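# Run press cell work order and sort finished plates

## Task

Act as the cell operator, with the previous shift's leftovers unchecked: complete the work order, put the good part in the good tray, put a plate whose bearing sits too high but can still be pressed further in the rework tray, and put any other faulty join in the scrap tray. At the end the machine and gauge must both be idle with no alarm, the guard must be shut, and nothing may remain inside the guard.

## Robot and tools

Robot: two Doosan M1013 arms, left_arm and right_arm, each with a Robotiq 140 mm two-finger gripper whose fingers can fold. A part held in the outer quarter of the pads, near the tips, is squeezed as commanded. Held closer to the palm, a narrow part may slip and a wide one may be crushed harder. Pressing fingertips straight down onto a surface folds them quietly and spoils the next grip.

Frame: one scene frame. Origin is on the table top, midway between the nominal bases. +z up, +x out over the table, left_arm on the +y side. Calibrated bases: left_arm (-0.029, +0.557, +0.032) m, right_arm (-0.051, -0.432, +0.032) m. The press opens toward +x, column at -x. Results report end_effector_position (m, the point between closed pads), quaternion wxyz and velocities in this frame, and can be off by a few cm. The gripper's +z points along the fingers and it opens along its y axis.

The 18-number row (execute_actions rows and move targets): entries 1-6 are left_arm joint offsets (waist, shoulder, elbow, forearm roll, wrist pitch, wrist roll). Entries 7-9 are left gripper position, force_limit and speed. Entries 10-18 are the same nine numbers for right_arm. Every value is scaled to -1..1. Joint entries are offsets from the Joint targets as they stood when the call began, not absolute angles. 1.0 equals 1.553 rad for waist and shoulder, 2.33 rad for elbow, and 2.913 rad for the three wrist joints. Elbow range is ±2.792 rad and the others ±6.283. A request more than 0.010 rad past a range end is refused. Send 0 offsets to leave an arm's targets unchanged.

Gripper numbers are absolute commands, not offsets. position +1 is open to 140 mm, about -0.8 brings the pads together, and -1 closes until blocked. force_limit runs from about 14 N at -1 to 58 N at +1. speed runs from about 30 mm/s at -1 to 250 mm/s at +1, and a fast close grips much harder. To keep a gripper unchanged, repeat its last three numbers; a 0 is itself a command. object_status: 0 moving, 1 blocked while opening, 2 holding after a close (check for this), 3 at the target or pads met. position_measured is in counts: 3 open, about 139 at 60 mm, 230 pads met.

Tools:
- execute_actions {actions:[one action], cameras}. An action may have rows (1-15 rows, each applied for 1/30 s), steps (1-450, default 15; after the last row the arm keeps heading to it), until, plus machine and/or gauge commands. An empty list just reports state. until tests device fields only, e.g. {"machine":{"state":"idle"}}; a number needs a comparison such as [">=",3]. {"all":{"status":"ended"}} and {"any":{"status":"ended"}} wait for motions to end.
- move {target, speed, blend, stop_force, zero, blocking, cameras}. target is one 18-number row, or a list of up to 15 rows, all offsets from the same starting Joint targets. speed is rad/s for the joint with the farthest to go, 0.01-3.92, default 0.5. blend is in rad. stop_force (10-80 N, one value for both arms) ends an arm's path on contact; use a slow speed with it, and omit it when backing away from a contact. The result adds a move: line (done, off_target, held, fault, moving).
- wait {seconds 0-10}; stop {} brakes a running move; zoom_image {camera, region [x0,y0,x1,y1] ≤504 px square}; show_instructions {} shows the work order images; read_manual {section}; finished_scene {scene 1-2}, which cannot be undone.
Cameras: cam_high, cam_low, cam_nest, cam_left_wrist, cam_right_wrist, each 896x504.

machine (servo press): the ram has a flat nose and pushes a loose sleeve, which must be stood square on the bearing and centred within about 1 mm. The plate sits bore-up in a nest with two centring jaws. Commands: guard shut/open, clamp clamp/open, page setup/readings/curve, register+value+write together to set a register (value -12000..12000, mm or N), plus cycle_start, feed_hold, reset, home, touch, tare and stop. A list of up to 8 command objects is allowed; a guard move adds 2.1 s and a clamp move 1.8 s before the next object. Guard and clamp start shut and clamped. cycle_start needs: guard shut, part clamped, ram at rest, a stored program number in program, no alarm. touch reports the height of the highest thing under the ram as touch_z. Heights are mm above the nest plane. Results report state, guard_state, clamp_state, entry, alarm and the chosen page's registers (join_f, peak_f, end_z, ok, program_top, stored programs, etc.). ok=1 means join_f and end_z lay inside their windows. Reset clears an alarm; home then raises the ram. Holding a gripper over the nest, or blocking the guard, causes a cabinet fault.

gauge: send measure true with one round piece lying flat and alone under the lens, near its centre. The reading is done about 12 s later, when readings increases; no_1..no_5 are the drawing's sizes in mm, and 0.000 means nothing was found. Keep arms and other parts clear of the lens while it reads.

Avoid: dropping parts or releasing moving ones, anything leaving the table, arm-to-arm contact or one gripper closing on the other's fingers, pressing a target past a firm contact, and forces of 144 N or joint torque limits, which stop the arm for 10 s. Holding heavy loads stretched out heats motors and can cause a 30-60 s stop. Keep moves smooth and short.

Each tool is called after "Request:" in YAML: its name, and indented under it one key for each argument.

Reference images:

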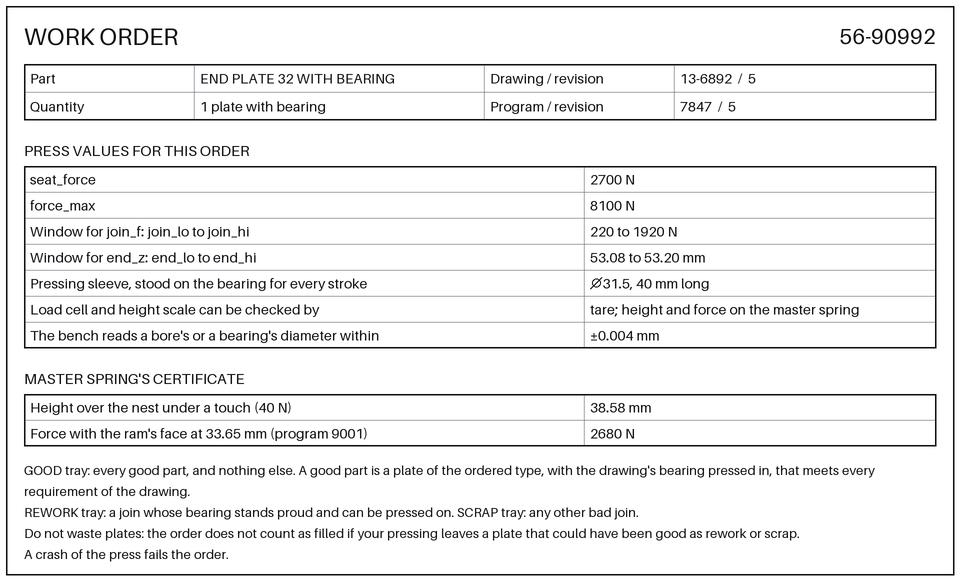

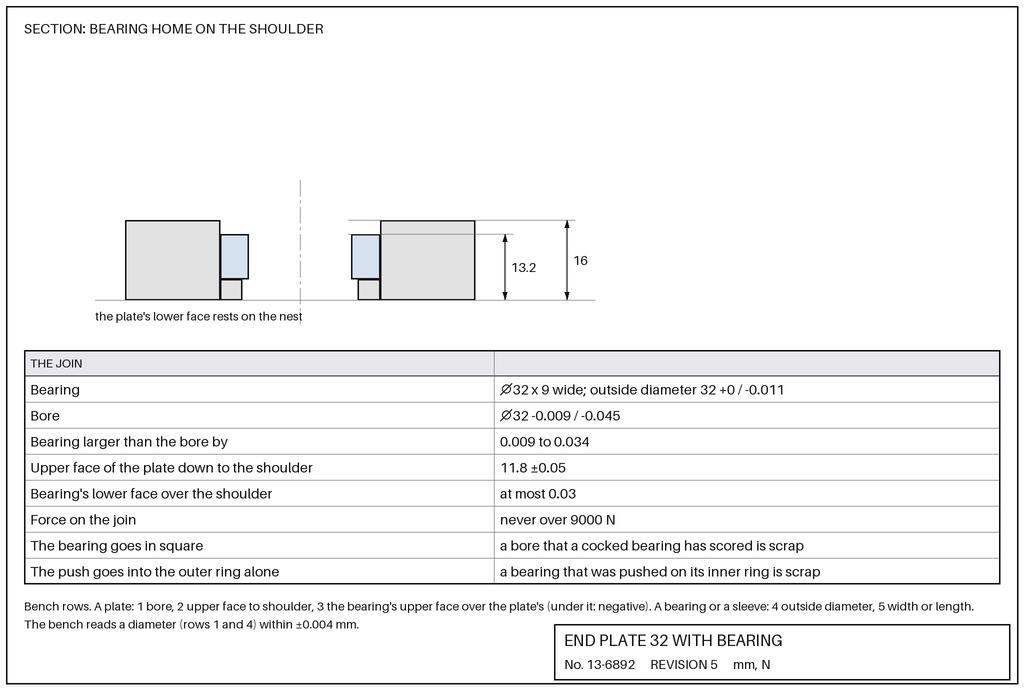

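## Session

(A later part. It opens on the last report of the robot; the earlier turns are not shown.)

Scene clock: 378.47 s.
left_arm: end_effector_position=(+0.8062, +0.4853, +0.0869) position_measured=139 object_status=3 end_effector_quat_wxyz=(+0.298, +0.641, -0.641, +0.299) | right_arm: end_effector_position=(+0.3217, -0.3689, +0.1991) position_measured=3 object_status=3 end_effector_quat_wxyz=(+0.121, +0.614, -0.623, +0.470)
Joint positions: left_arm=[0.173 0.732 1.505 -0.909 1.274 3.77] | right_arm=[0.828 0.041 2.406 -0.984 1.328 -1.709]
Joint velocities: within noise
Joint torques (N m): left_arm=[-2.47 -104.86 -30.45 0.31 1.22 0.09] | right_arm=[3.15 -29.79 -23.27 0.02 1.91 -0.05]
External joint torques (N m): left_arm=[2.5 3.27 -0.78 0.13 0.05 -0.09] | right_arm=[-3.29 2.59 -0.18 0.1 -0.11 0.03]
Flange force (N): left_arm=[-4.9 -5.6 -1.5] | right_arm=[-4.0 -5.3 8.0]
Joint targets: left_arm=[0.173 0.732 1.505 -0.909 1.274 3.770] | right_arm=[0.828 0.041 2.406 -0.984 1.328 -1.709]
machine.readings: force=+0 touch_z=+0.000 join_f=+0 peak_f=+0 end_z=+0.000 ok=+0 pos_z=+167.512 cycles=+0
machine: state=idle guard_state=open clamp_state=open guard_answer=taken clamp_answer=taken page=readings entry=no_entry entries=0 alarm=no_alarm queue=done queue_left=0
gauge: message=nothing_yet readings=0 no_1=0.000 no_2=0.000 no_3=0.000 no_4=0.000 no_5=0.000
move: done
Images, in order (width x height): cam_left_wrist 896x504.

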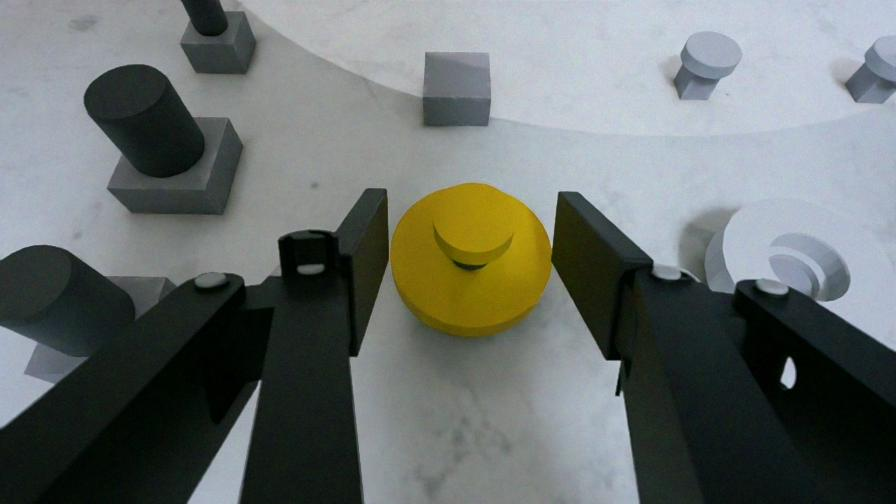

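Request:
move:
  target: [-0.0034,0.0015,0.0018,-0.0013,-0.0025,0.0009,-0.08,-1,-0.5,0,0,0,0,0,0,1,1,1]
  speed: 0.15
  cameras: []

Request:
move:
  target: [0,0,0,0,0,0,-1,-0.5,-1,0,0,0,0,0,0,1,1,1]
  cameras: ["cam_left_wrist"]

Scene clock: 390.93 s.
left_arm: end_effector_position=(+0.8059, +0.4807, +0.0830) position_measured=139 object_status=3 end_effector_quat_wxyz=(+0.298, +0.641, -0.641, +0.299) | right_arm: end_effector_position=(+0.3217, -0.3689, +0.1991) position_measured=3 object_status=3 end_effector_quat_wxyz=(+0.121, +0.614, -0.623, +0.470)
Joint positions: left_arm=[0.167 0.734 1.51 -0.912 1.266 3.772] | right_arm=[0.828 0.041 2.406 -0.984 1.328 -1.709]
Joint velocities: within noise
Joint torques (N m): left_arm=[-2.65 -105.15 -30.14 0.31 1.14 0.09] | right_arm=[3.42 -30.01 -23.37 0.06 1.9 -0.07]
External joint torques (N m): left_arm=[2.75 3.54 -0.84 0.11 0.14 -0.09] | right_arm=[-3.57 2.8 -0.08 0.06 -0.1 0.04]
Flange force (N): left_arm=[-5.4 -6.1 -1.6] | right_arm=[-4.2 -5.6 8.9]
Joint targets: left_arm=[0.167 0.734 1.510 -0.912 1.266 3.772] | right_arm=[0.828 0.041 2.406 -0.984 1.328 -1.709]
machine.readings: force=+0 touch_z=+0.000 join_f=+0 peak_f=+0 end_z=+0.000 ok=+0 pos_z=+167.512 cycles=+0
machine: state=idle guard_state=open clamp_state=open guard_answer=taken clamp_answer=taken page=readings entry=no_entry entries=0 alarm=no_alarm queue=done queue_left=0
gauge: message=nothing_yet readings=0 no_1=0.000 no_2=0.000 no_3=0.000 no_4=0.000 no_5=0.000
move: done
No camera images: "cameras" was empty.

Scene clock: 392.23 s.
left_arm: end_effector_position=(+0.8059, +0.4807, +0.0830) position_measured=186 object_status=0 end_effector_quat_wxyz=(+0.298, +0.641, -0.641, +0.299) | right_arm: end_effector_position=(+0.3217, -0.3689, +0.1991) position_measured=3 object_status=3 end_effector_quat_wxyz=(+0.121, +0.614, -0.623, +0.470)
Joint positions: left_arm=[0.167 0.734 1.51 -0.912 1.266 3.772] | right_arm=[0.828 0.041 2.406 -0.984 1.328 -1.709]
Joint velocities: within noise
Joint torques (N m): left_arm=[-4.58 -101.69 -28.84 0.45 0.5 0.13] | right_arm=[3.36 -29.92 -23.26 -0.03 1.9 -0.09]
External joint torques (N m): left_arm=[4.68 0.46 -2.07 -0.03 0.78 -0.13] | right_arm=[-3.5 2.55 -0.13 0.14 -0.1 0.07]
Flange force (N): left_arm=[-3.9 -5.2 -6.1] | right_arm=[-3.8 -5.4 8.4]
Joint targets: left_arm=[0.167 0.734 1.510 -0.912 1.266 3.772] | right_arm=[0.828 0.041 2.406 -0.984 1.328 -1.709]
machine.readings: force=+0 touch_z=+0.000 join_f=+0 peak_f=+0 end_z=+0.000 ok=+0 pos_z=+167.512 cycles=+0
machine: state=idle guard_state=open clamp_state=open guard_answer=taken clamp_answer=taken page=readings entry=no_entry entries=0 alarm=no_alarm queue=done queue_left=0
gauge: message=nothing_yet readings=0 no_1=0.000 no_2=0.000 no_3=0.000 no_4=0.000 no_5=0.000
move: done
Images, in order (width x height): cam_left_wrist 896x504.

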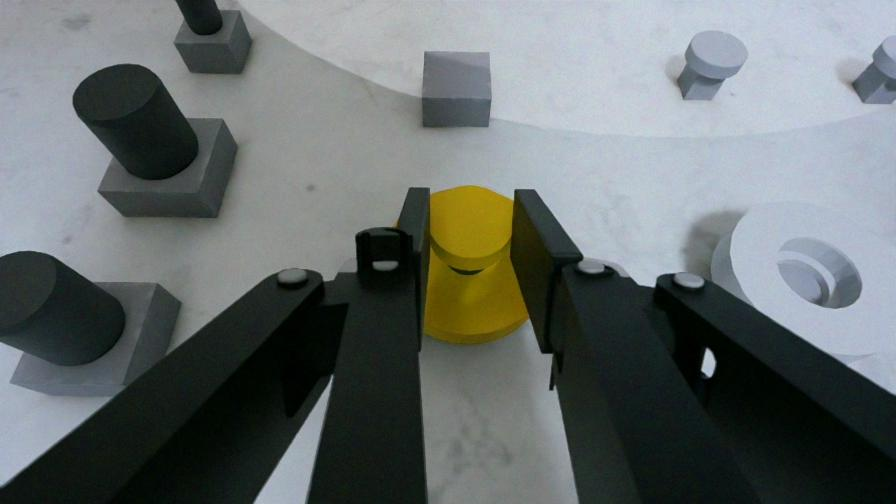

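Request:
move:
  target:
    - [0,-0.0247,-0.0073,0.0042,0.0119,-0.0155,-1,-0.5,-1,0,0,0,0,0,0,1,1,1]
    - [-0.1153,-0.1713,0.0722,-0.0167,-0.0202,-0.0597,-1,-0.5,-1,0,0,0,0,0,0,1,1,1]
  speed: [0.1,0.3]
  cameras: ["cam_left_wrist","cam_nest"]

Scene clock: 434.33 s.
left_arm: end_effector_position=(+0.7206, +0.3299, +0.2207) position_measured=231 object_status=0 end_effector_quat_wxyz=(+0.299, +0.641, -0.641, +0.299) | right_arm: end_effector_position=(+0.3217, -0.3689, +0.1991) position_measured=3 object_status=3 end_effector_quat_wxyz=(+0.121, +0.614, -0.623, +0.470)
Joint positions: left_arm=[-0.012 0.468 1.678 -0.961 1.207 3.599] | right_arm=[0.828 0.041 2.406 -0.984 1.328 -1.709]
Joint velocities: within noise
Joint torques (N m): left_arm=[-2.51 -84.28 -32.8 0.14 0.9 0.12] | right_arm=[2.87 -30.08 -23.35 0.01 1.86 -0.09]
External joint torques (N m): left_arm=[2.56 2.63 -1.27 0.12 0.06 -0.12] | right_arm=[-3.03 3.13 0 0.1 -0.07 0.07]
Flange force (N): left_arm=[-3.2 -6.5 -2.1] | right_arm=[-5.4 -4.7 7.8]
Joint targets: left_arm=[-0.012 0.468 1.678 -0.961 1.207 3.599] | right_arm=[0.828 0.041 2.406 -0.984 1.328 -1.709]
machine.readings: force=+0 touch_z=+0.000 join_f=+0 peak_f=+0 end_z=+0.000 ok=+0 pos_z=+167.512 cycles=+0
machine: state=idle guard_state=open clamp_state=open guard_answer=taken clamp_answer=taken page=readings entry=no_entry entries=0 alarm=no_alarm queue=done queue_left=0
gauge: message=nothing_yet readings=0 no_1=0.000 no_2=0.000 no_3=0.000 no_4=0.000 no_5=0.000
move: done
Images, in order (width x height): cam_nest 896x504, cam_left_wrist 896x504.

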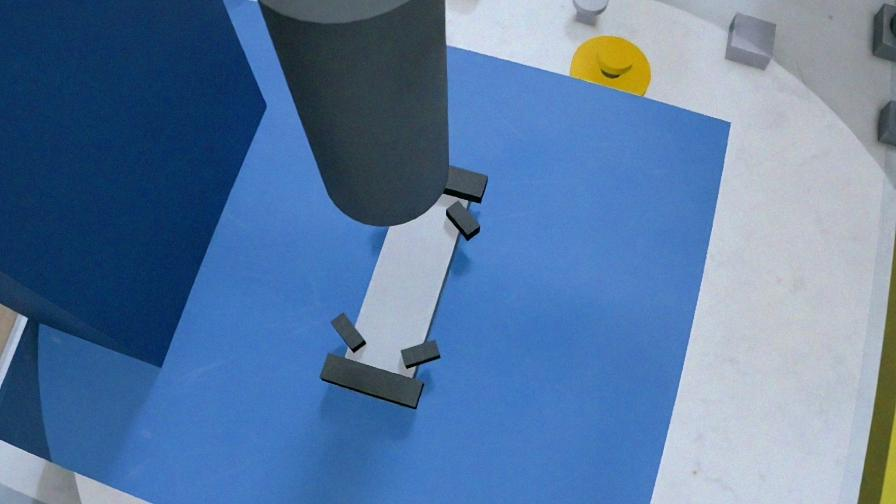

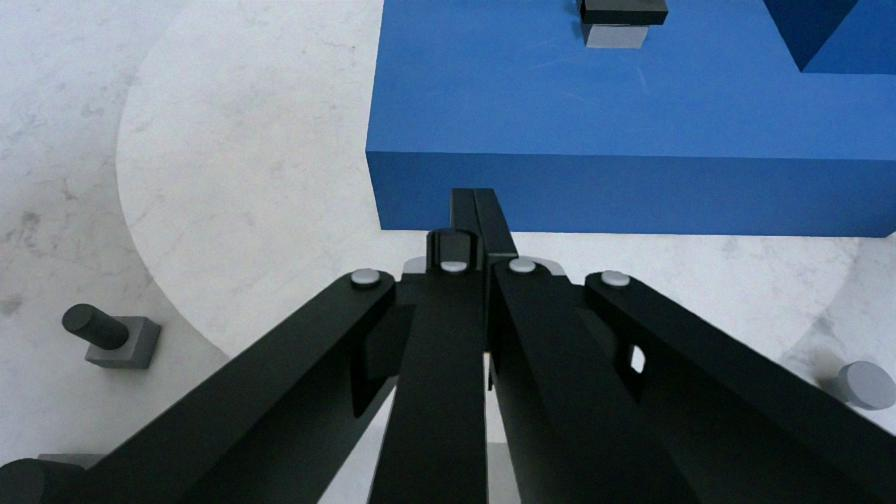

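Request:
move:
  target: [0.1475,0.1578,-0.0888,0.0288,0.0439,0.0515,-0.08,1,-0.5,0,0,0,0,0,0,1,1,1]
  speed: 0.4
  cameras: ["cam_left_wrist"]

Scene clock: 447.43 s.
left_arm: end_effector_position=(+0.8060, +0.5242, +0.1186) position_measured=139 object_status=3 end_effector_quat_wxyz=(+0.299, +0.641, -0.640, +0.299) | right_arm: end_effector_position=(+0.3217, -0.3689, +0.1991) position_measured=3 object_status=3 end_effector_quat_wxyz=(+0.121, +0.614, -0.623, +0.470)
Joint positions: left_arm=[0.217 0.713 1.471 -0.877 1.335 3.749] | right_arm=[0.828 0.041 2.406 -0.984 1.328 -1.709]
Joint velocities: within noise
Joint torques (N m): left_arm=[-3.15 -105.87 -31.39 0.42 1.19 0.12] | right_arm=[3 -30.21 -23.35 0.07 1.81 -0.11]
External joint torques (N m): left_arm=[3 4.89 -1.11 0.12 0.05 -0.12] | right_arm=[-3.11 2.74 -0.1 0.04 0 0.08]
Flange force (N): left_arm=[-6.7 -8.4 -2.0] | right_arm=[-4.4 -4.9 7.7]
Joint targets: left_arm=[0.217 0.713 1.471 -0.877 1.335 3.749] | right_arm=[0.828 0.041 2.406 -0.984 1.328 -1.709]
machine.readings: force=+0 touch_z=+0.000 join_f=+0 peak_f=+0 end_z=+0.000 ok=+0 pos_z=+167.512 cycles=+0
machine: state=idle guard_state=open clamp_state=open guard_answer=taken clamp_answer=taken page=readings entry=no_entry entries=0 alarm=no_alarm queue=done queue_left=0
gauge: message=nothing_yet readings=0 no_1=0.000 no_2=0.000 no_3=0.000 no_4=0.000 no_5=0.000
move: done
Images, in order (width x height): cam_left_wrist 896x504.

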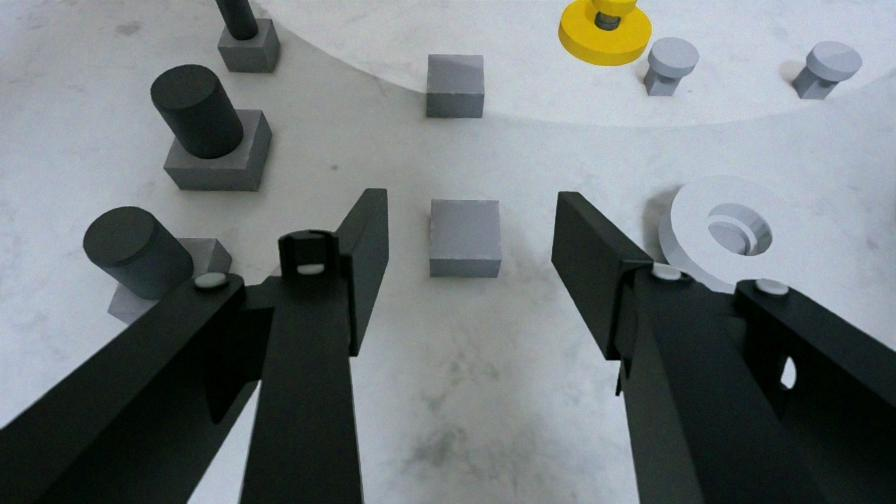

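Request:
move:
  target:
    - [-0.0753,-0.0985,0.0695,-0.0264,-0.0395,0.0024,-0.08,1,-0.5,0,0,0,0,0,0,1,1,1]
    - [-0.1510,-0.1151,0.1389,-0.0530,-0.0795,0.0046,-0.08,1,-0.5,0,0,0,0,0,0,1,1,1]
  speed: 0.4
  blend: 0.05
  cameras: ["cam_left_wrist"]

Scene clock: 499.27 s.
left_arm: end_effector_position=(+0.6938, +0.3262, +0.1207) position_measured=139 object_status=3 end_effector_quat_wxyz=(+0.299, +0.641, -0.640, +0.299) | right_arm: end_effector_position=(+0.3217, -0.3689, +0.1991) position_measured=3 object_status=3 end_effector_quat_wxyz=(+0.121, +0.614, -0.623, +0.470)
Joint positions: left_arm=[-0.017 0.534 1.794 -1.031 1.104 3.762] | right_arm=[0.828 0.041 2.406 -0.984 1.328 -1.709]
Joint velocities: within noise
Joint torques (N m): left_arm=[-3.28 -84.79 -27.8 -0.1 1.19 0.1] | right_arm=[3.23 -30.22 -23.35 0 1.87 -0.05]
External joint torques (N m): left_arm=[3.5 2.46 -0.86 0.16 0.07 -0.1] | right_arm=[-3.29 2.77 -0.06 0.12 -0.07 0.02]
Flange force (N): left_arm=[-4.9 -5.1 -2.6] | right_arm=[-4.3 -5.1 8.1]
Joint targets: left_arm=[-0.017 0.534 1.794 -1.032 1.104 3.762] | right_arm=[0.828 0.041 2.406 -0.984 1.328 -1.709]
machine.readings: force=+0 touch_z=+0.000 join_f=+0 peak_f=+0 end_z=+0.000 ok=+0 pos_z=+167.512 cycles=+0
machine: state=idle guard_state=open clamp_state=open guard_answer=taken clamp_answer=taken page=readings entry=no_entry entries=0 alarm=no_alarm queue=done queue_left=0
gauge: message=nothing_yet readings=0 no_1=0.000 no_2=0.000 no_3=0.000 no_4=0.000 no_5=0.000
move: done
Images, in order (width x height): cam_left_wrist 896x504.

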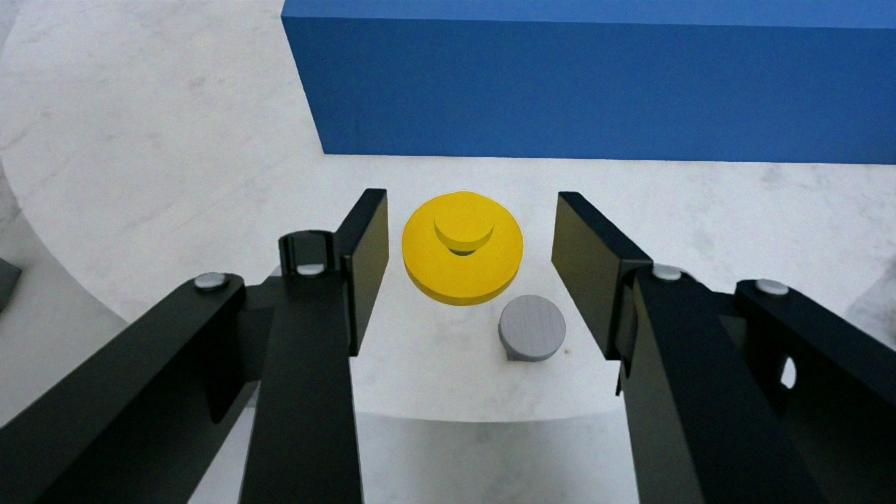

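Request:
move:
  target: [-0.0446,0.0558,0.0083,-0.0309,-0.0317,0.0278,-0.08,1,-0.5,0,0,0,0,0,0,1,1,1]
  speed: 0.12
  cameras: ["cam_left_wrist"]

Scene clock: 531.80 s.
left_arm: end_effector_position=(+0.6957, +0.2760, +0.0505) position_measured=139 object_status=3 end_effector_quat_wxyz=(+0.299, +0.641, -0.640, +0.299) | right_arm: end_effector_position=(+0.3217, -0.3689, +0.1991) position_measured=3 object_status=3 end_effector_quat_wxyz=(+0.121, +0.614, -0.623, +0.470)
Joint positions: left_arm=[-0.086 0.621 1.814 -1.121 1.011 3.843] | right_arm=[0.828 0.041 2.406 -0.984 1.328 -1.709]
Joint velocities: within noise
Joint torques (N m): left_arm=[-1.9 -88.95 -24.41 -0.26 1.37 0.09] | right_arm=[3.25 -30.24 -23.36 -0.01 1.88 -0.05]
External joint torques (N m): left_arm=[2.04 3.1 -0.47 0.1 0.03 -0.09] | right_arm=[-3.37 2.95 -0.01 0.13 -0.07 0.03]
Flange force (N): left_arm=[-4.5 -4.8 0.2] | right_arm=[-4.6 -5.2 8.4]
Joint targets: left_arm=[-0.086 0.621 1.814 -1.122 1.011 3.843] | right_arm=[0.828 0.041 2.406 -0.984 1.328 -1.709]
machine.readings: force=+0 touch_z=+0.000 join_f=+0 peak_f=+0 end_z=+0.000 ok=+0 pos_z=+167.512 cycles=+0
machine: state=idle guard_state=open clamp_state=open guard_answer=taken clamp_answer=taken page=readings entry=no_entry entries=0 alarm=no_alarm queue=done queue_left=0
gauge: message=nothing_yet readings=0 no_1=0.000 no_2=0.000 no_3=0.000 no_4=0.000 no_5=0.000
move: done
Images, in order (width x height): cam_left_wrist 896x504.

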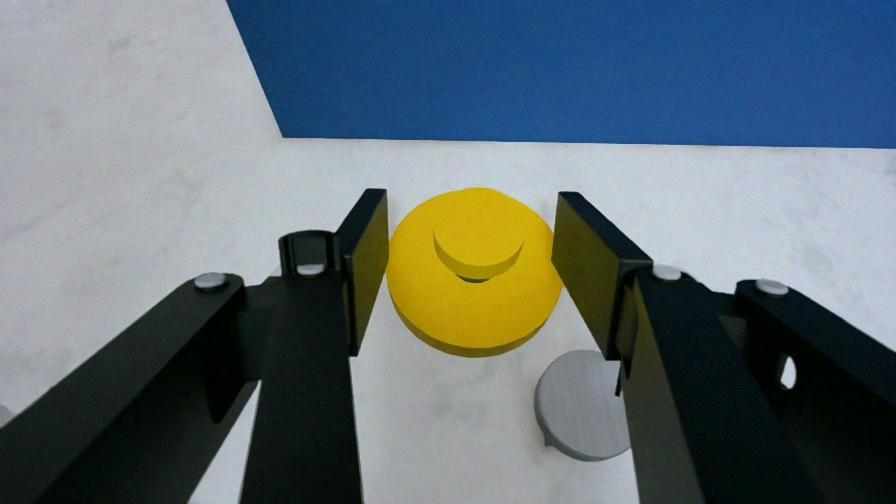

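Request:
execute_actions:
  actions:
    - {"rows":[[0,0,0,0,0,0,-1,1,-1,0,0,0,0,0,0,1,1,1]],"steps":90}
  cameras: []

Request:
wait:
  seconds: 1
  cameras: ["cam_left_wrist"]

Scene clock: 542.47 s.
left_arm: end_effector_position=(+0.6957, +0.2760, +0.0505) position_measured=187 object_status=2 end_effector_quat_wxyz=(+0.299, +0.641, -0.640, +0.299) | right_arm: end_effector_position=(+0.3217, -0.3689, +0.1991) position_measured=3 object_status=3 end_effector_quat_wxyz=(+0.121, +0.614, -0.623, +0.470)
Joint positions: left_arm=[-0.086 0.621 1.814 -1.122 1.011 3.843] | right_arm=[0.828 0.041 2.406 -0.984 1.328 -1.709]
Joint velocities: within noise
Joint torques (N m): left_arm=[-3.53 -83.34 -22.17 0.64 0.07 0.12] | right_arm=[3.18 -29.95 -23.41 0.04 1.91 -0.05]
External joint torques (N m): left_arm=[3.66 -3.07 -2.93 -0.82 1.33 -0.12] | right_arm=[-3.26 2.75 0.04 0.08 -0.11 0.03]
Flange force (N): left_arm=[0.4 -3.7 -7.2] | right_arm=[-4.3 -5.0 8.3]
Joint targets: left_arm=[-0.086 0.621 1.814 -1.122 1.011 3.843] | right_arm=[0.828 0.041 2.406 -0.984 1.328 -1.709]
machine.readings: force=+0 touch_z=+0.000 join_f=+0 peak_f=+0 end_z=+0.000 ok=+0 pos_z=+167.512 cycles=+0
machine: state=idle guard_state=open clamp_state=open guard_answer=taken clamp_answer=taken page=readings entry=no_entry entries=0 alarm=no_alarm queue=done queue_left=0
gauge: message=nothing_yet readings=0 no_1=0.000 no_2=0.000 no_3=0.000 no_4=0.000 no_5=0.000
No camera images: "cameras" was empty.

Scene clock: 543.47 s.
left_arm: end_effector_position=(+0.6957, +0.2760, +0.0505) position_measured=187 object_status=2 end_effector_quat_wxyz=(+0.299, +0.641, -0.640, +0.299) | right_arm: end_effector_position=(+0.3217, -0.3689, +0.1991) position_measured=3 object_status=3 end_effector_quat_wxyz=(+0.121, +0.614, -0.623, +0.470)
Joint positions: left_arm=[-0.086 0.621 1.814 -1.122 1.011 3.843] | right_arm=[0.828 0.041 2.406 -0.984 1.328 -1.709]
Joint velocities: within noise
Joint torques (N m): left_arm=[-3.49 -83.78 -21.85 0.69 0.13 0.08] | right_arm=[3.31 -30.16 -23.55 0.01 1.94 -0.06]
External joint torques (N m): left_arm=[3.49 -2.44 -3.14 -0.87 1.28 -0.08] | right_arm=[-3.36 2.93 0.13 0.11 -0.15 0.04]
Flange force (N): left_arm=[-0.1 -4.7 -6.4] | right_arm=[-4.6 -5.0 8.7]
Joint targets: left_arm=[-0.086 0.621 1.814 -1.122 1.011 3.843] | right_arm=[0.828 0.041 2.406 -0.984 1.328 -1.709]
Tool commands: left_gripper/position=-1.0 left_gripper/force_limit=+1.0 left_gripper/speed=-1.0 right_gripper/position=+1.0 right_gripper/force_limit=+1.0 right_gripper/speed=+1.0
machine.readings: force=+0 touch_z=+0.000 join_f=+0 peak_f=+0 end_z=+0.000 ok=+0 pos_z=+167.512 cycles=+0
machine: state=idle guard_state=open clamp_state=open guard_answer=taken clamp_answer=taken page=readings entry=no_entry entries=0 alarm=no_alarm queue=done queue_left=0
gauge: message=nothing_yet readings=0 no_1=0.000 no_2=0.000 no_3=0.000 no_4=0.000 no_5=0.000
wait: 1.00 s
Images, in order (width x height): cam_left_wrist 896x504.

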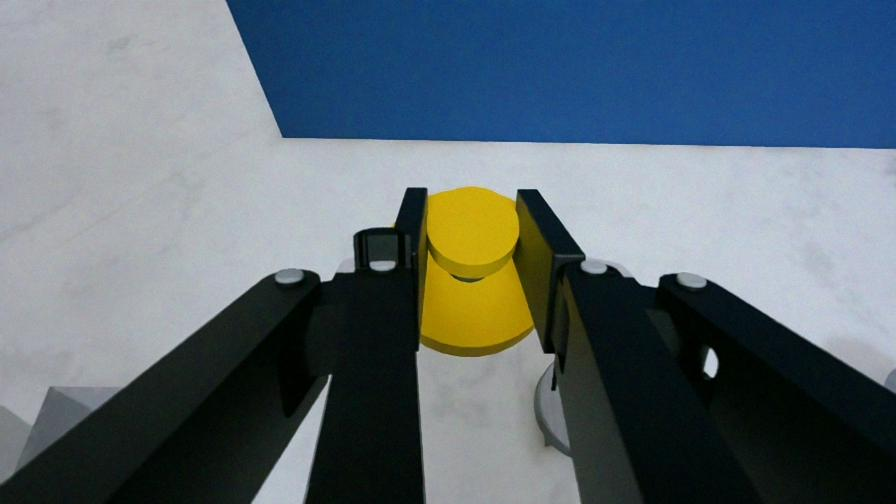

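Request:
move:
  target: [0,-0.0685,-0.0142,0.0247,0.0224,-0.0489,-1,1,-1,0,0,0,0,0,0,1,1,1]
  speed: 0.1
  cameras: ["cam_left_wrist"]

Scene clock: 585.90 s.
left_arm: end_effector_position=(+0.6957, +0.2760, +0.1405) position_measured=187 object_status=2 end_effector_quat_wxyz=(+0.299, +0.641, -0.640, +0.299) | right_arm: end_effector_position=(+0.3217, -0.3689, +0.1991) position_measured=3 object_status=3 end_effector_quat_wxyz=(+0.121, +0.614, -0.623, +0.470)
Joint positions: left_arm=[-0.086 0.515 1.781 -1.05 1.077 3.7] | right_arm=[0.828 0.041 2.406 -0.984 1.328 -1.709]
Joint velocities: within noise
Joint torques (N m): left_arm=[-2.69 -86.61 -30.75 -0.98 1.77 0.07] | right_arm=[3.25 -29.95 -23.47 -0.01 1.92 -0.07]
External joint torques (N m): left_arm=[2.83 5.2 1.06 0.99 -0.62 -0.07] | right_arm=[-3.35 2.53 0.03 0.13 -0.11 0.05]
Flange force (N): left_arm=[-6.9 -4.7 0.9] | right_arm=[-3.7 -5.0 8.3]
Joint targets: left_arm=[-0.086 0.514 1.781 -1.050 1.077 3.700] | right_arm=[0.828 0.041 2.406 -0.984 1.328 -1.709]
machine.readings: force=+0 touch_z=+0.000 join_f=+0 peak_f=+0 end_z=+0.000 ok=+0 pos_z=+167.512 cycles=+0
machine: state=idle guard_state=open clamp_state=open guard_answer=taken clamp_answer=taken page=readings entry=no_entry entries=0 alarm=no_alarm queue=done queue_left=0
gauge: message=nothing_yet readings=0 no_1=0.000 no_2=0.000 no_3=0.000 no_4=0.000 no_5=0.000
move: done
Images, in order (width x height): cam_left_wrist 896x504.

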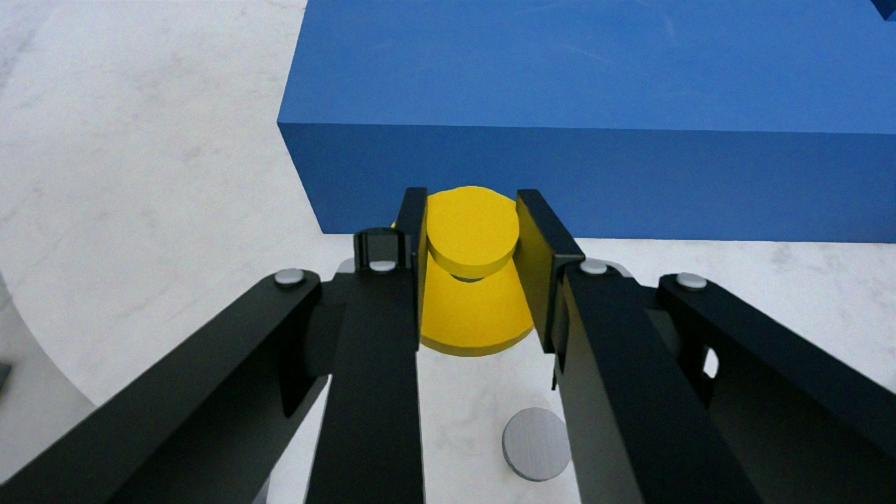

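Request:
move:
  target: [-0.1210,-0.0373,-0.0176,-0.0083,-0.0275,-0.0629,-1,1,-1,0,0,0,0,0,0,1,1,1]
  speed: 0.2
  cameras: ["cam_left_wrist","cam_nest"]

Scene clock: 591.23 s.
left_arm: end_effector_position=(+0.6807, +0.1405, +0.2004) position_measured=187 object_status=2 end_effector_quat_wxyz=(+0.299, +0.641, -0.640, +0.299) | right_arm: end_effector_position=(+0.3217, -0.3689, +0.1991) position_measured=3 object_status=3 end_effector_quat_wxyz=(+0.121, +0.614, -0.623, +0.470)
Joint positions: left_arm=[-0.274 0.457 1.74 -1.074 0.997 3.517] | right_arm=[0.828 0.041 2.406 -0.984 1.328 -1.709]
Joint velocities: within noise
Joint torques (N m): left_arm=[-1.45 -86.11 -34.42 -1.09 1.25 0.09] | right_arm=[3.08 -30.17 -23.23 0 1.91 -0.06]
External joint torques (N m): left_arm=[1.63 7 1.47 1.09 -0.46 -0.09] | right_arm=[-3.27 3.03 -0.2 0.11 -0.11 0.03]
Flange force (N): left_arm=[-5.7 -7.0 3.9] | right_arm=[-5.0 -5.4 8.2]
Joint targets: left_arm=[-0.274 0.457 1.740 -1.074 0.997 3.517] | right_arm=[0.828 0.041 2.406 -0.984 1.328 -1.709]
machine.readings: force=+0 touch_z=+0.000 join_f=+0 peak_f=+0 end_z=+0.000 ok=+0 pos_z=+167.512 cycles=+0
machine: state=idle guard_state=open clamp_state=open guard_answer=taken clamp_answer=taken page=readings entry=no_entry entries=0 alarm=no_alarm queue=done queue_left=0
gauge: message=nothing_yet readings=0 no_1=0.000 no_2=0.000 no_3=0.000 no_4=0.000 no_5=0.000
move: done
Images, in order (width x height): cam_nest 896x504, cam_left_wrist 896x504.

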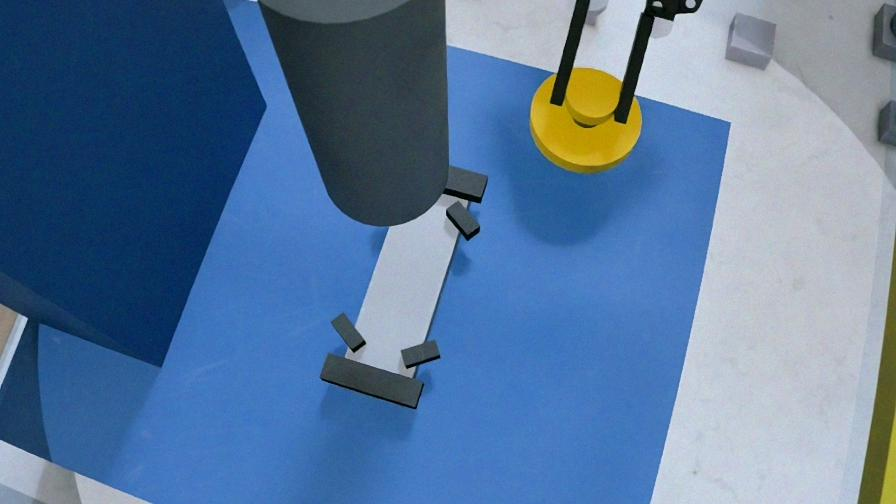

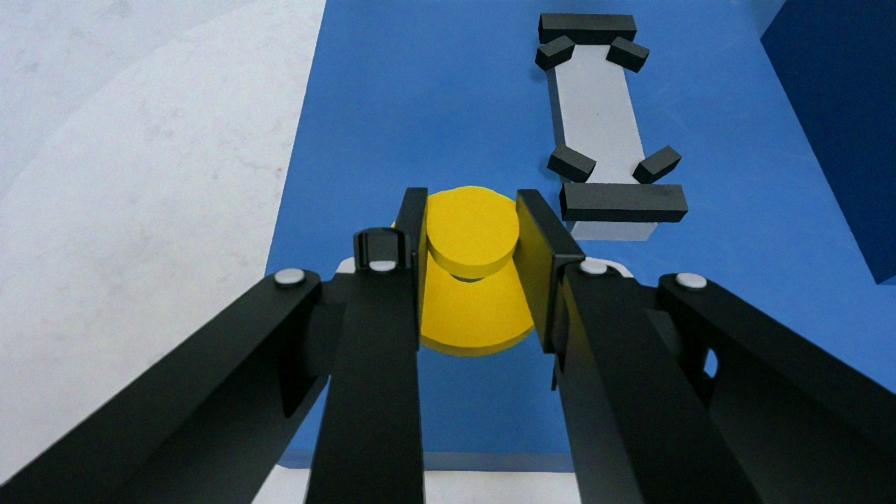

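Request:
move:
  target: [0,0.0357,0.0139,-0.0182,-0.0137,0.0326,-1,1,-1,0,0,0,0,0,0,1,1,1]
  speed: 0.02
  stop_force: 12
  cameras: ["cam_left_wrist"]

Scene clock: 628.90 s.
left_arm: end_effector_position=(+0.6808, +0.1402, +0.1500) position_measured=187 object_status=2 end_effector_quat_wxyz=(+0.299, +0.641, -0.641, +0.299) | right_arm: end_effector_position=(+0.3217, -0.3689, +0.1991) position_measured=3 object_status=3 end_effector_quat_wxyz=(+0.121, +0.614, -0.623, +0.470)
Joint positions: left_arm=[-0.274 0.508 1.77 -1.123 0.96 3.606] | right_arm=[0.828 0.041 2.406 -0.984 1.328 -1.709]
Joint velocities: within noise
Joint torques (N m): left_arm=[-3.39 -67.65 -21.17 3.3 -2 0.17] | right_arm=[3.36 -29.84 -23.6 0.06 1.88 -0.02]
External joint torques (N m): left_arm=[3.45 -13.8 -9.3 -3.46 2.97 -0.17] | right_arm=[-3.43 2.23 0.17 0.05 -0.07 -0.01]
Flange force (N): left_arm=[11.1 -3.4 -15.6] | right_arm=[-2.7 -5.0 8.5]
Joint targets: left_arm=[-0.274 0.508 1.770 -1.123 0.960 3.606] | right_arm=[0.828 0.041 2.406 -0.984 1.328 -1.709]
machine.readings: force=+0 touch_z=+0.000 join_f=+0 peak_f=+0 end_z=+0.000 ok=+0 pos_z=+167.512 cycles=+0
machine: state=idle guard_state=open clamp_state=open guard_answer=taken clamp_answer=taken page=readings entry=no_entry entries=0 alarm=no_alarm queue=done queue_left=0
gauge: message=nothing_yet readings=0 no_1=0.000 no_2=0.000 no_3=0.000 no_4=0.000 no_5=0.000
move: contact (left_arm)
Images, in order (width x height): cam_left_wrist 896x504.

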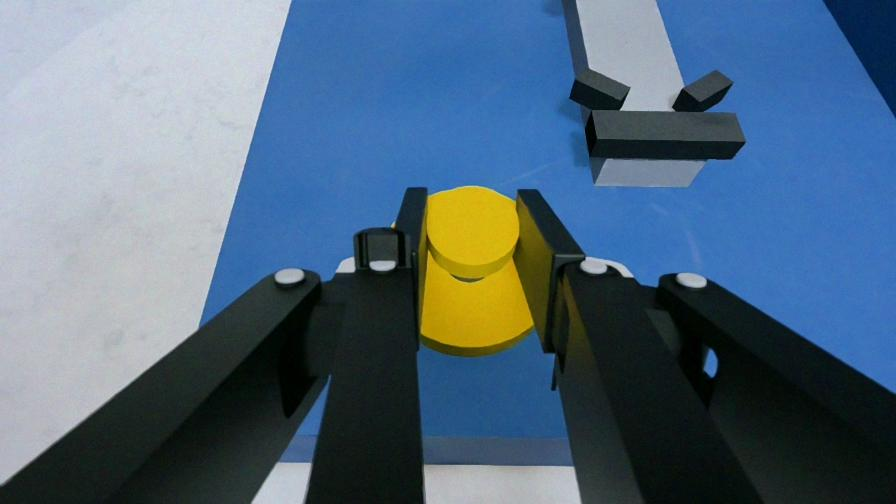

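Request:
execute_actions:
  actions:
    - {"rows":[[0,0,0,0,0,0,-0.08,1,-0.7,0,0,0,0,0,0,1,1,1]],"steps":60}
  cameras: []

Request:
move:
  target: [0.0312,0.0308,0.0164,-0.0686,0.0334,0.0697,-0.08,1,-0.7,0,0,0,0,0,0,1,1,1]
  speed: 0.1
  cameras: ["cam_left_wrist"]

Scene clock: 656.90 s.
left_arm: end_effector_position=(+0.6808, +0.1402, +0.1501) position_measured=139 object_status=3 end_effector_quat_wxyz=(+0.299, +0.641, -0.641, +0.299) | right_arm: end_effector_position=(+0.3217, -0.3689, +0.1991) position_measured=3 object_status=3 end_effector_quat_wxyz=(+0.121, +0.614, -0.623, +0.470)
Joint positions: left_arm=[-0.274 0.508 1.77 -1.123 0.96 3.606] | right_arm=[0.828 0.041 2.406 -0.984 1.328 -1.709]
Joint velocities: within noise
Joint torques (N m): left_arm=[-2.35 -84.75 -29.71 -0.31 0.89 0.08] | right_arm=[3.7 -29.88 -23.64 0.07 1.91 -0.05]
External joint torques (N m): left_arm=[2.55 3.35 -0.75 0.17 0.08 -0.08] | right_arm=[-3.79 2.56 0.2 0.05 -0.12 0.03]
Flange force (N): left_arm=[-3.6 -6.8 0.2] | right_arm=[-3.3 -5.4 9.5]
Joint targets: left_arm=[-0.274 0.508 1.770 -1.123 0.960 3.606] | right_arm=[0.828 0.041 2.406 -0.984 1.328 -1.709]
machine.readings: force=+0 touch_z=+0.000 join_f=+0 peak_f=+0 end_z=+0.000 ok=+0 pos_z=+167.512 cycles=+0
machine: state=idle guard_state=open clamp_state=open guard_answer=taken clamp_answer=taken page=readings entry=no_entry entries=0 alarm=no_alarm queue=done queue_left=0
gauge: message=nothing_yet readings=0 no_1=0.000 no_2=0.000 no_3=0.000 no_4=0.000 no_5=0.000
No camera images: "cameras" was empty.

Scene clock: 659.23 s.
left_arm: end_effector_position=(+0.6810, +0.1433, +0.1471) position_measured=139 object_status=3 end_effector_quat_wxyz=(+0.353, +0.613, -0.612, +0.354) | right_arm: end_effector_position=(+0.3217, -0.3689, +0.1991) position_measured=3 object_status=3 end_effector_quat_wxyz=(+0.121, +0.614, -0.623, +0.470)
Joint positions: left_arm=[-0.226 0.556 1.808 -1.323 1.057 3.809] | right_arm=[0.828 0.041 2.406 -0.984 1.328 -1.709]
Joint velocities: within noise
Joint torques (N m): left_arm=[-2.49 -85.78 -27.01 -0.93 1.33 0.16] | right_arm=[3.37 -29.93 -23.38 0.06 1.83 -0.04]
External joint torques (N m): left_arm=[2.6 2.66 -0.59 0 0.18 -0.16] | right_arm=[-3.49 2.54 -0.06 0.06 -0.03 0.02]
Flange force (N): left_arm=[-3.6 -5.3 -1.2] | right_arm=[-3.6 -5.4 8.4]
Joint targets: left_arm=[-0.226 0.556 1.808 -1.323 1.057 3.809] | right_arm=[0.828 0.041 2.406 -0.984 1.328 -1.709]
machine.readings: force=+0 touch_z=+0.000 join_f=+0 peak_f=+0 end_z=+0.000 ok=+0 pos_z=+167.512 cycles=+0
machine: state=idle guard_state=open clamp_state=open guard_answer=taken clamp_answer=taken page=readings entry=no_entry entries=0 alarm=no_alarm queue=done queue_left=0
gauge: message=nothing_yet readings=0 no_1=0.000 no_2=0.000 no_3=0.000 no_4=0.000 no_5=0.000
move: done
Images, in order (width x height): cam_left_wrist 896x504.

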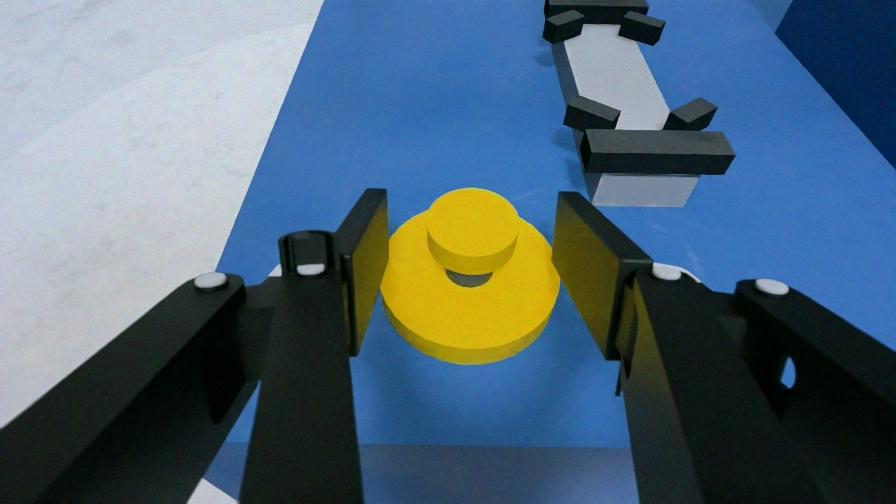

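Request:
execute_actions:
  actions:
    - {"rows":[[0,0,0,0,0,0,-1,1,-1,0,0,0,0,0,0,1,1,1]],"steps":100}
  cameras: []

Request:
move:
  target:
    - [0,-0.0355,-0.0093,0.0139,0.0070,-0.0289,-1,1,-1,0,0,0,0,0,0,1,1,1]
    - [-0.1285,-0.0665,0.0255,-0.0318,-0.0451,-0.0293,-1,1,-1,0,0,0,0,0,0,1,1,1]
  speed: [0.08,0.15]
  cameras: ["cam_left_wrist","cam_nest","cam_low"]

Scene clock: 703.30 s.
left_arm: end_effector_position=(+0.6810, +0.1433, +0.1471) position_measured=187 object_status=2 end_effector_quat_wxyz=(+0.353, +0.613, -0.612, +0.354) | right_arm: end_effector_position=(+0.3217, -0.3689, +0.1991) position_measured=3 object_status=3 end_effector_quat_wxyz=(+0.121, +0.614, -0.623, +0.470)
Joint positions: left_arm=[-0.226 0.556 1.808 -1.323 1.057 3.809] | right_arm=[0.828 0.041 2.406 -0.984 1.328 -1.709]
Joint velocities: within noise
Joint torques (N m): left_arm=[-4.27 -81.46 -24.81 -0.25 0.59 0.12] | right_arm=[3.16 -30.47 -23.24 0.04 1.91 -0.07]
External joint torques (N m): left_arm=[4.49 -1.83 -2.8 -0.67 0.93 -0.12] | right_arm=[-3.35 3.45 -0.15 0.07 -0.11 0.05]
Flange force (N): left_arm=[-0.1 -5.2 -6.5] | right_arm=[-5.9 -5.5 8.7]
Joint targets: left_arm=[-0.226 0.556 1.808 -1.323 1.057 3.809] | right_arm=[0.828 0.041 2.406 -0.984 1.328 -1.709]
machine.readings: force=+0 touch_z=+0.000 join_f=+0 peak_f=+0 end_z=+0.000 ok=+0 pos_z=+167.512 cycles=+0
machine: state=idle guard_state=open clamp_state=open guard_answer=taken clamp_answer=taken page=readings entry=no_entry entries=0 alarm=no_alarm queue=done queue_left=0
gauge: message=nothing_yet readings=0 no_1=0.000 no_2=0.000 no_3=0.000 no_4=0.000 no_5=0.000
No camera images: "cameras" was empty.

Scene clock: 706.03 s.
left_arm: end_effector_position=(+0.6065, +0.0212, +0.1956) position_measured=187 object_status=2 end_effector_quat_wxyz=(+0.353, +0.613, -0.612, +0.354) | right_arm: end_effector_position=(+0.3217, -0.3689, +0.1991) position_measured=3 object_status=3 end_effector_quat_wxyz=(+0.121, +0.614, -0.623, +0.470)
Joint positions: left_arm=[-0.425 0.453 1.867 -1.416 0.926 3.723] | right_arm=[0.828 0.041 2.406 -0.984 1.328 -1.709]
Joint velocities: within noise
Joint torques (N m): left_arm=[-2.4 -81.73 -30.86 -2.11 2.09 0.09] | right_arm=[2.98 -30.08 -23.26 -0.04 1.84 -0.13]
External joint torques (N m): left_arm=[2.49 6.22 1.52 0.97 -0.73 -0.09] | right_arm=[-3.07 2.63 -0.19 0.15 -0.04 0.11]
Flange force (N): left_arm=[-6.6 -6.3 2.1] | right_arm=[-4.3 -4.8 7.4]
Joint targets: left_arm=[-0.426 0.453 1.867 -1.416 0.926 3.723] | right_arm=[0.828 0.041 2.406 -0.984 1.328 -1.709]
machine.readings: force=+0 touch_z=+0.000 join_f=+0 peak_f=+0 end_z=+0.000 ok=+0 pos_z=+167.512 cycles=+0
machine: state=idle guard_state=open clamp_state=open guard_answer=taken clamp_answer=taken page=readings entry=no_entry entries=0 alarm=no_alarm queue=done queue_left=0
gauge: message=nothing_yet readings=0 no_1=0.000 no_2=0.000 no_3=0.000 no_4=0.000 no_5=0.000
move: done
Images, in order (width x height): cam_low 896x504, cam_nest 896x504, cam_left_wrist 896x504.

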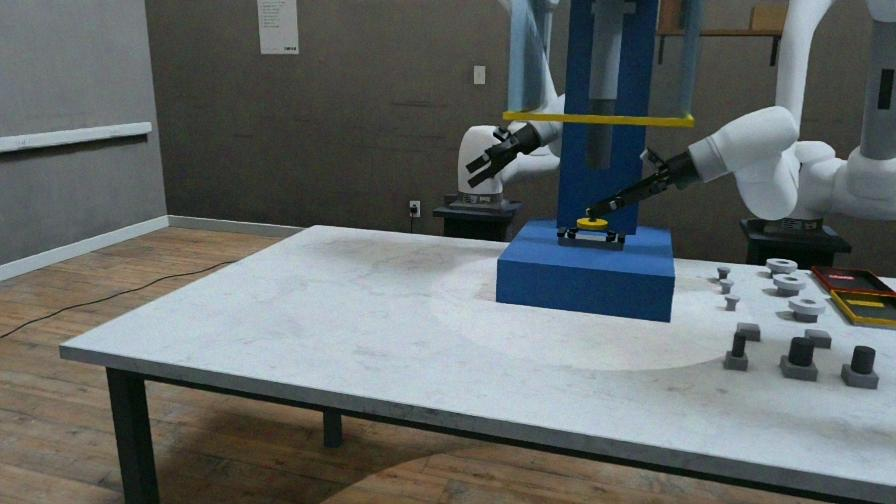

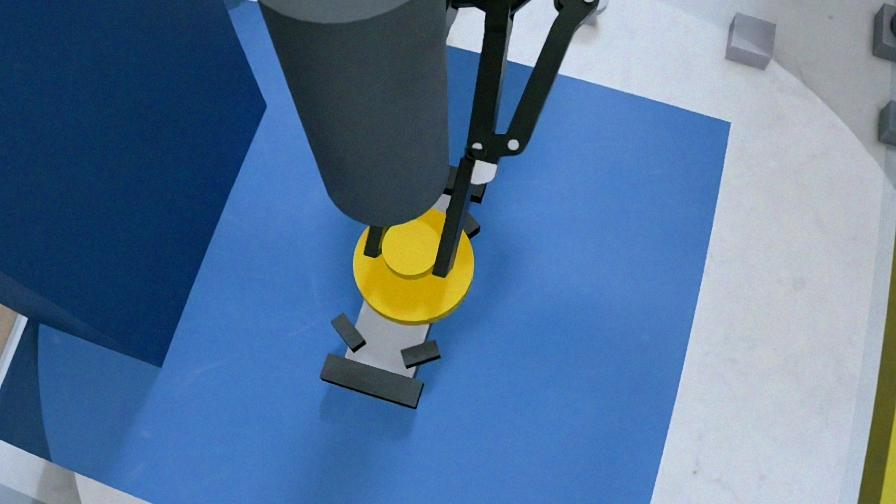

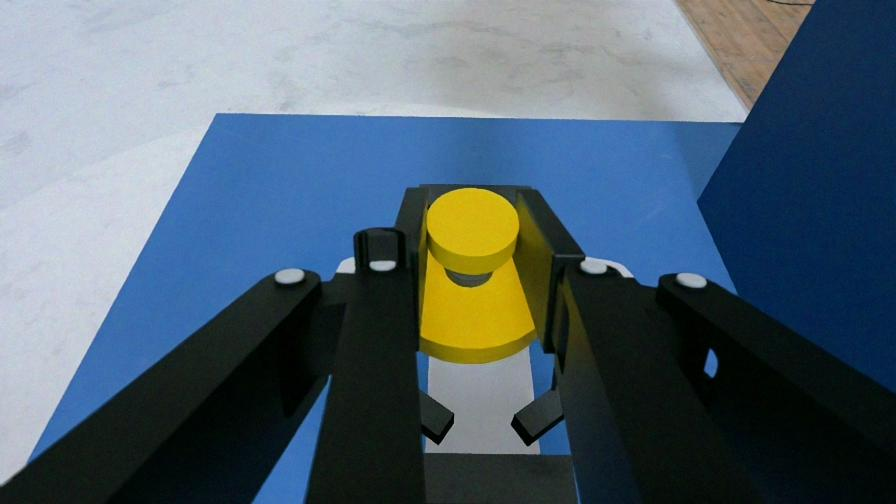

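Request:
move:
  target: [0,0.0268,0.0073,-0.0151,-0.0027,0.0250,-1,1,-1,0,0,0,0,0,0,1,1,1]
  speed: 0.02
  stop_force: 12
  cameras: ["cam_left_wrist","cam_nest"]

Scene clock: 722.53 s.
left_arm: end_effector_position=(+0.6066, +0.0210, +0.1667) position_measured=187 object_status=2 end_effector_quat_wxyz=(+0.354, +0.613, -0.612, +0.354) | right_arm: end_effector_position=(+0.3217, -0.3689, +0.1991) position_measured=3 object_status=3 end_effector_quat_wxyz=(+0.121, +0.614, -0.623, +0.470)
Joint positions: left_arm=[-0.426 0.487 1.881 -1.453 0.919 3.784] | right_arm=[0.828 0.041 2.406 -0.984 1.328 -1.709]
Joint velocities: within noise
Joint torques (N m): left_arm=[-5.94 -66.34 -21.95 0.61 -1.69 0.1] | right_arm=[2.91 -29.76 -23.43 0.01 1.92 -0.04]
External joint torques (N m): left_arm=[6.07 -10.82 -5.88 -1.81 3.17 -0.1] | right_arm=[-3.12 2.51 -0.01 0.1 -0.12 0.02]
Flange force (N): left_arm=[7.4 -2.9 -15.8] | right_arm=[-3.8 -4.8 7.8]
Joint targets: left_arm=[-0.426 0.487 1.881 -1.453 0.919 3.784] | right_arm=[0.828 0.041 2.406 -0.984 1.328 -1.709]
machine.readings: force=+0 touch_z=+0.000 join_f=+0 peak_f=+0 end_z=+0.000 ok=+0 pos_z=+167.512 cycles=+0
machine: state=idle guard_state=open clamp_state=open guard_answer=taken clamp_answer=taken page=readings entry=no_entry entries=0 alarm=no_alarm queue=done queue_left=0
gauge: message=nothing_yet readings=0 no_1=0.000 no_2=0.000 no_3=0.000 no_4=0.000 no_5=0.000
move: contact (left_arm); left_arm: the wrist roll is farthest, 0.012 rad from its target
Images, in order (width x height): cam_nest 896x504, cam_left_wrist 896x504.

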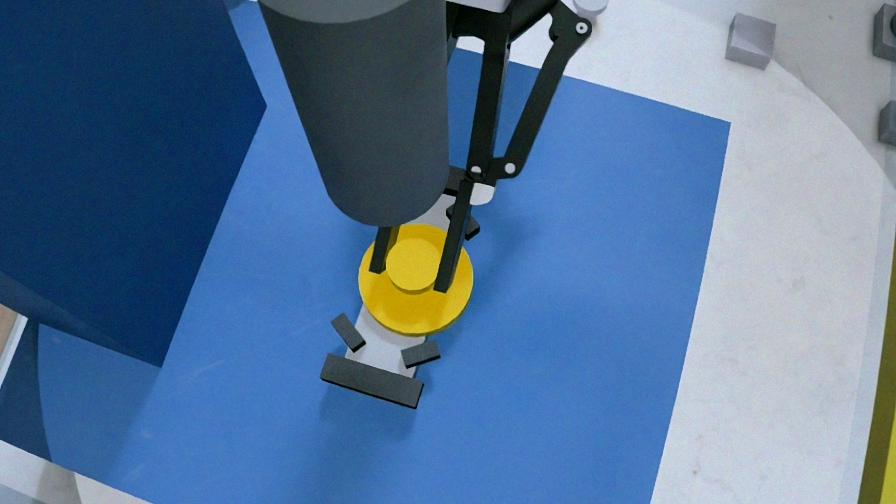

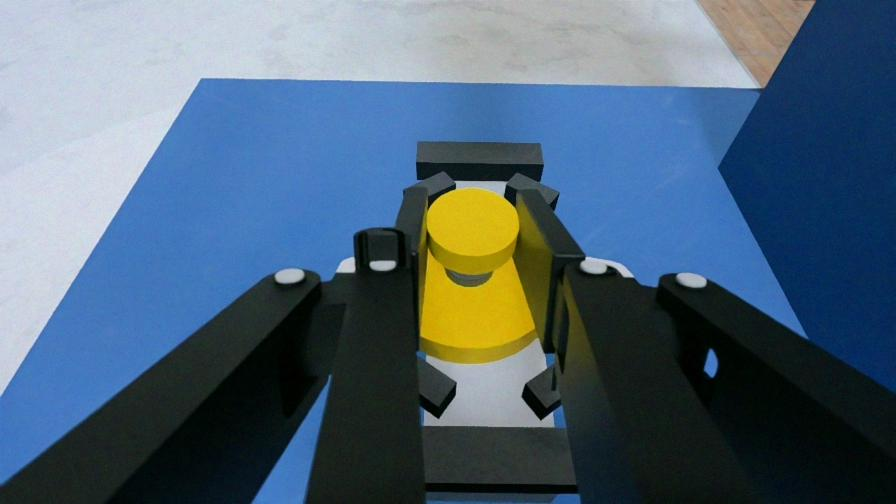

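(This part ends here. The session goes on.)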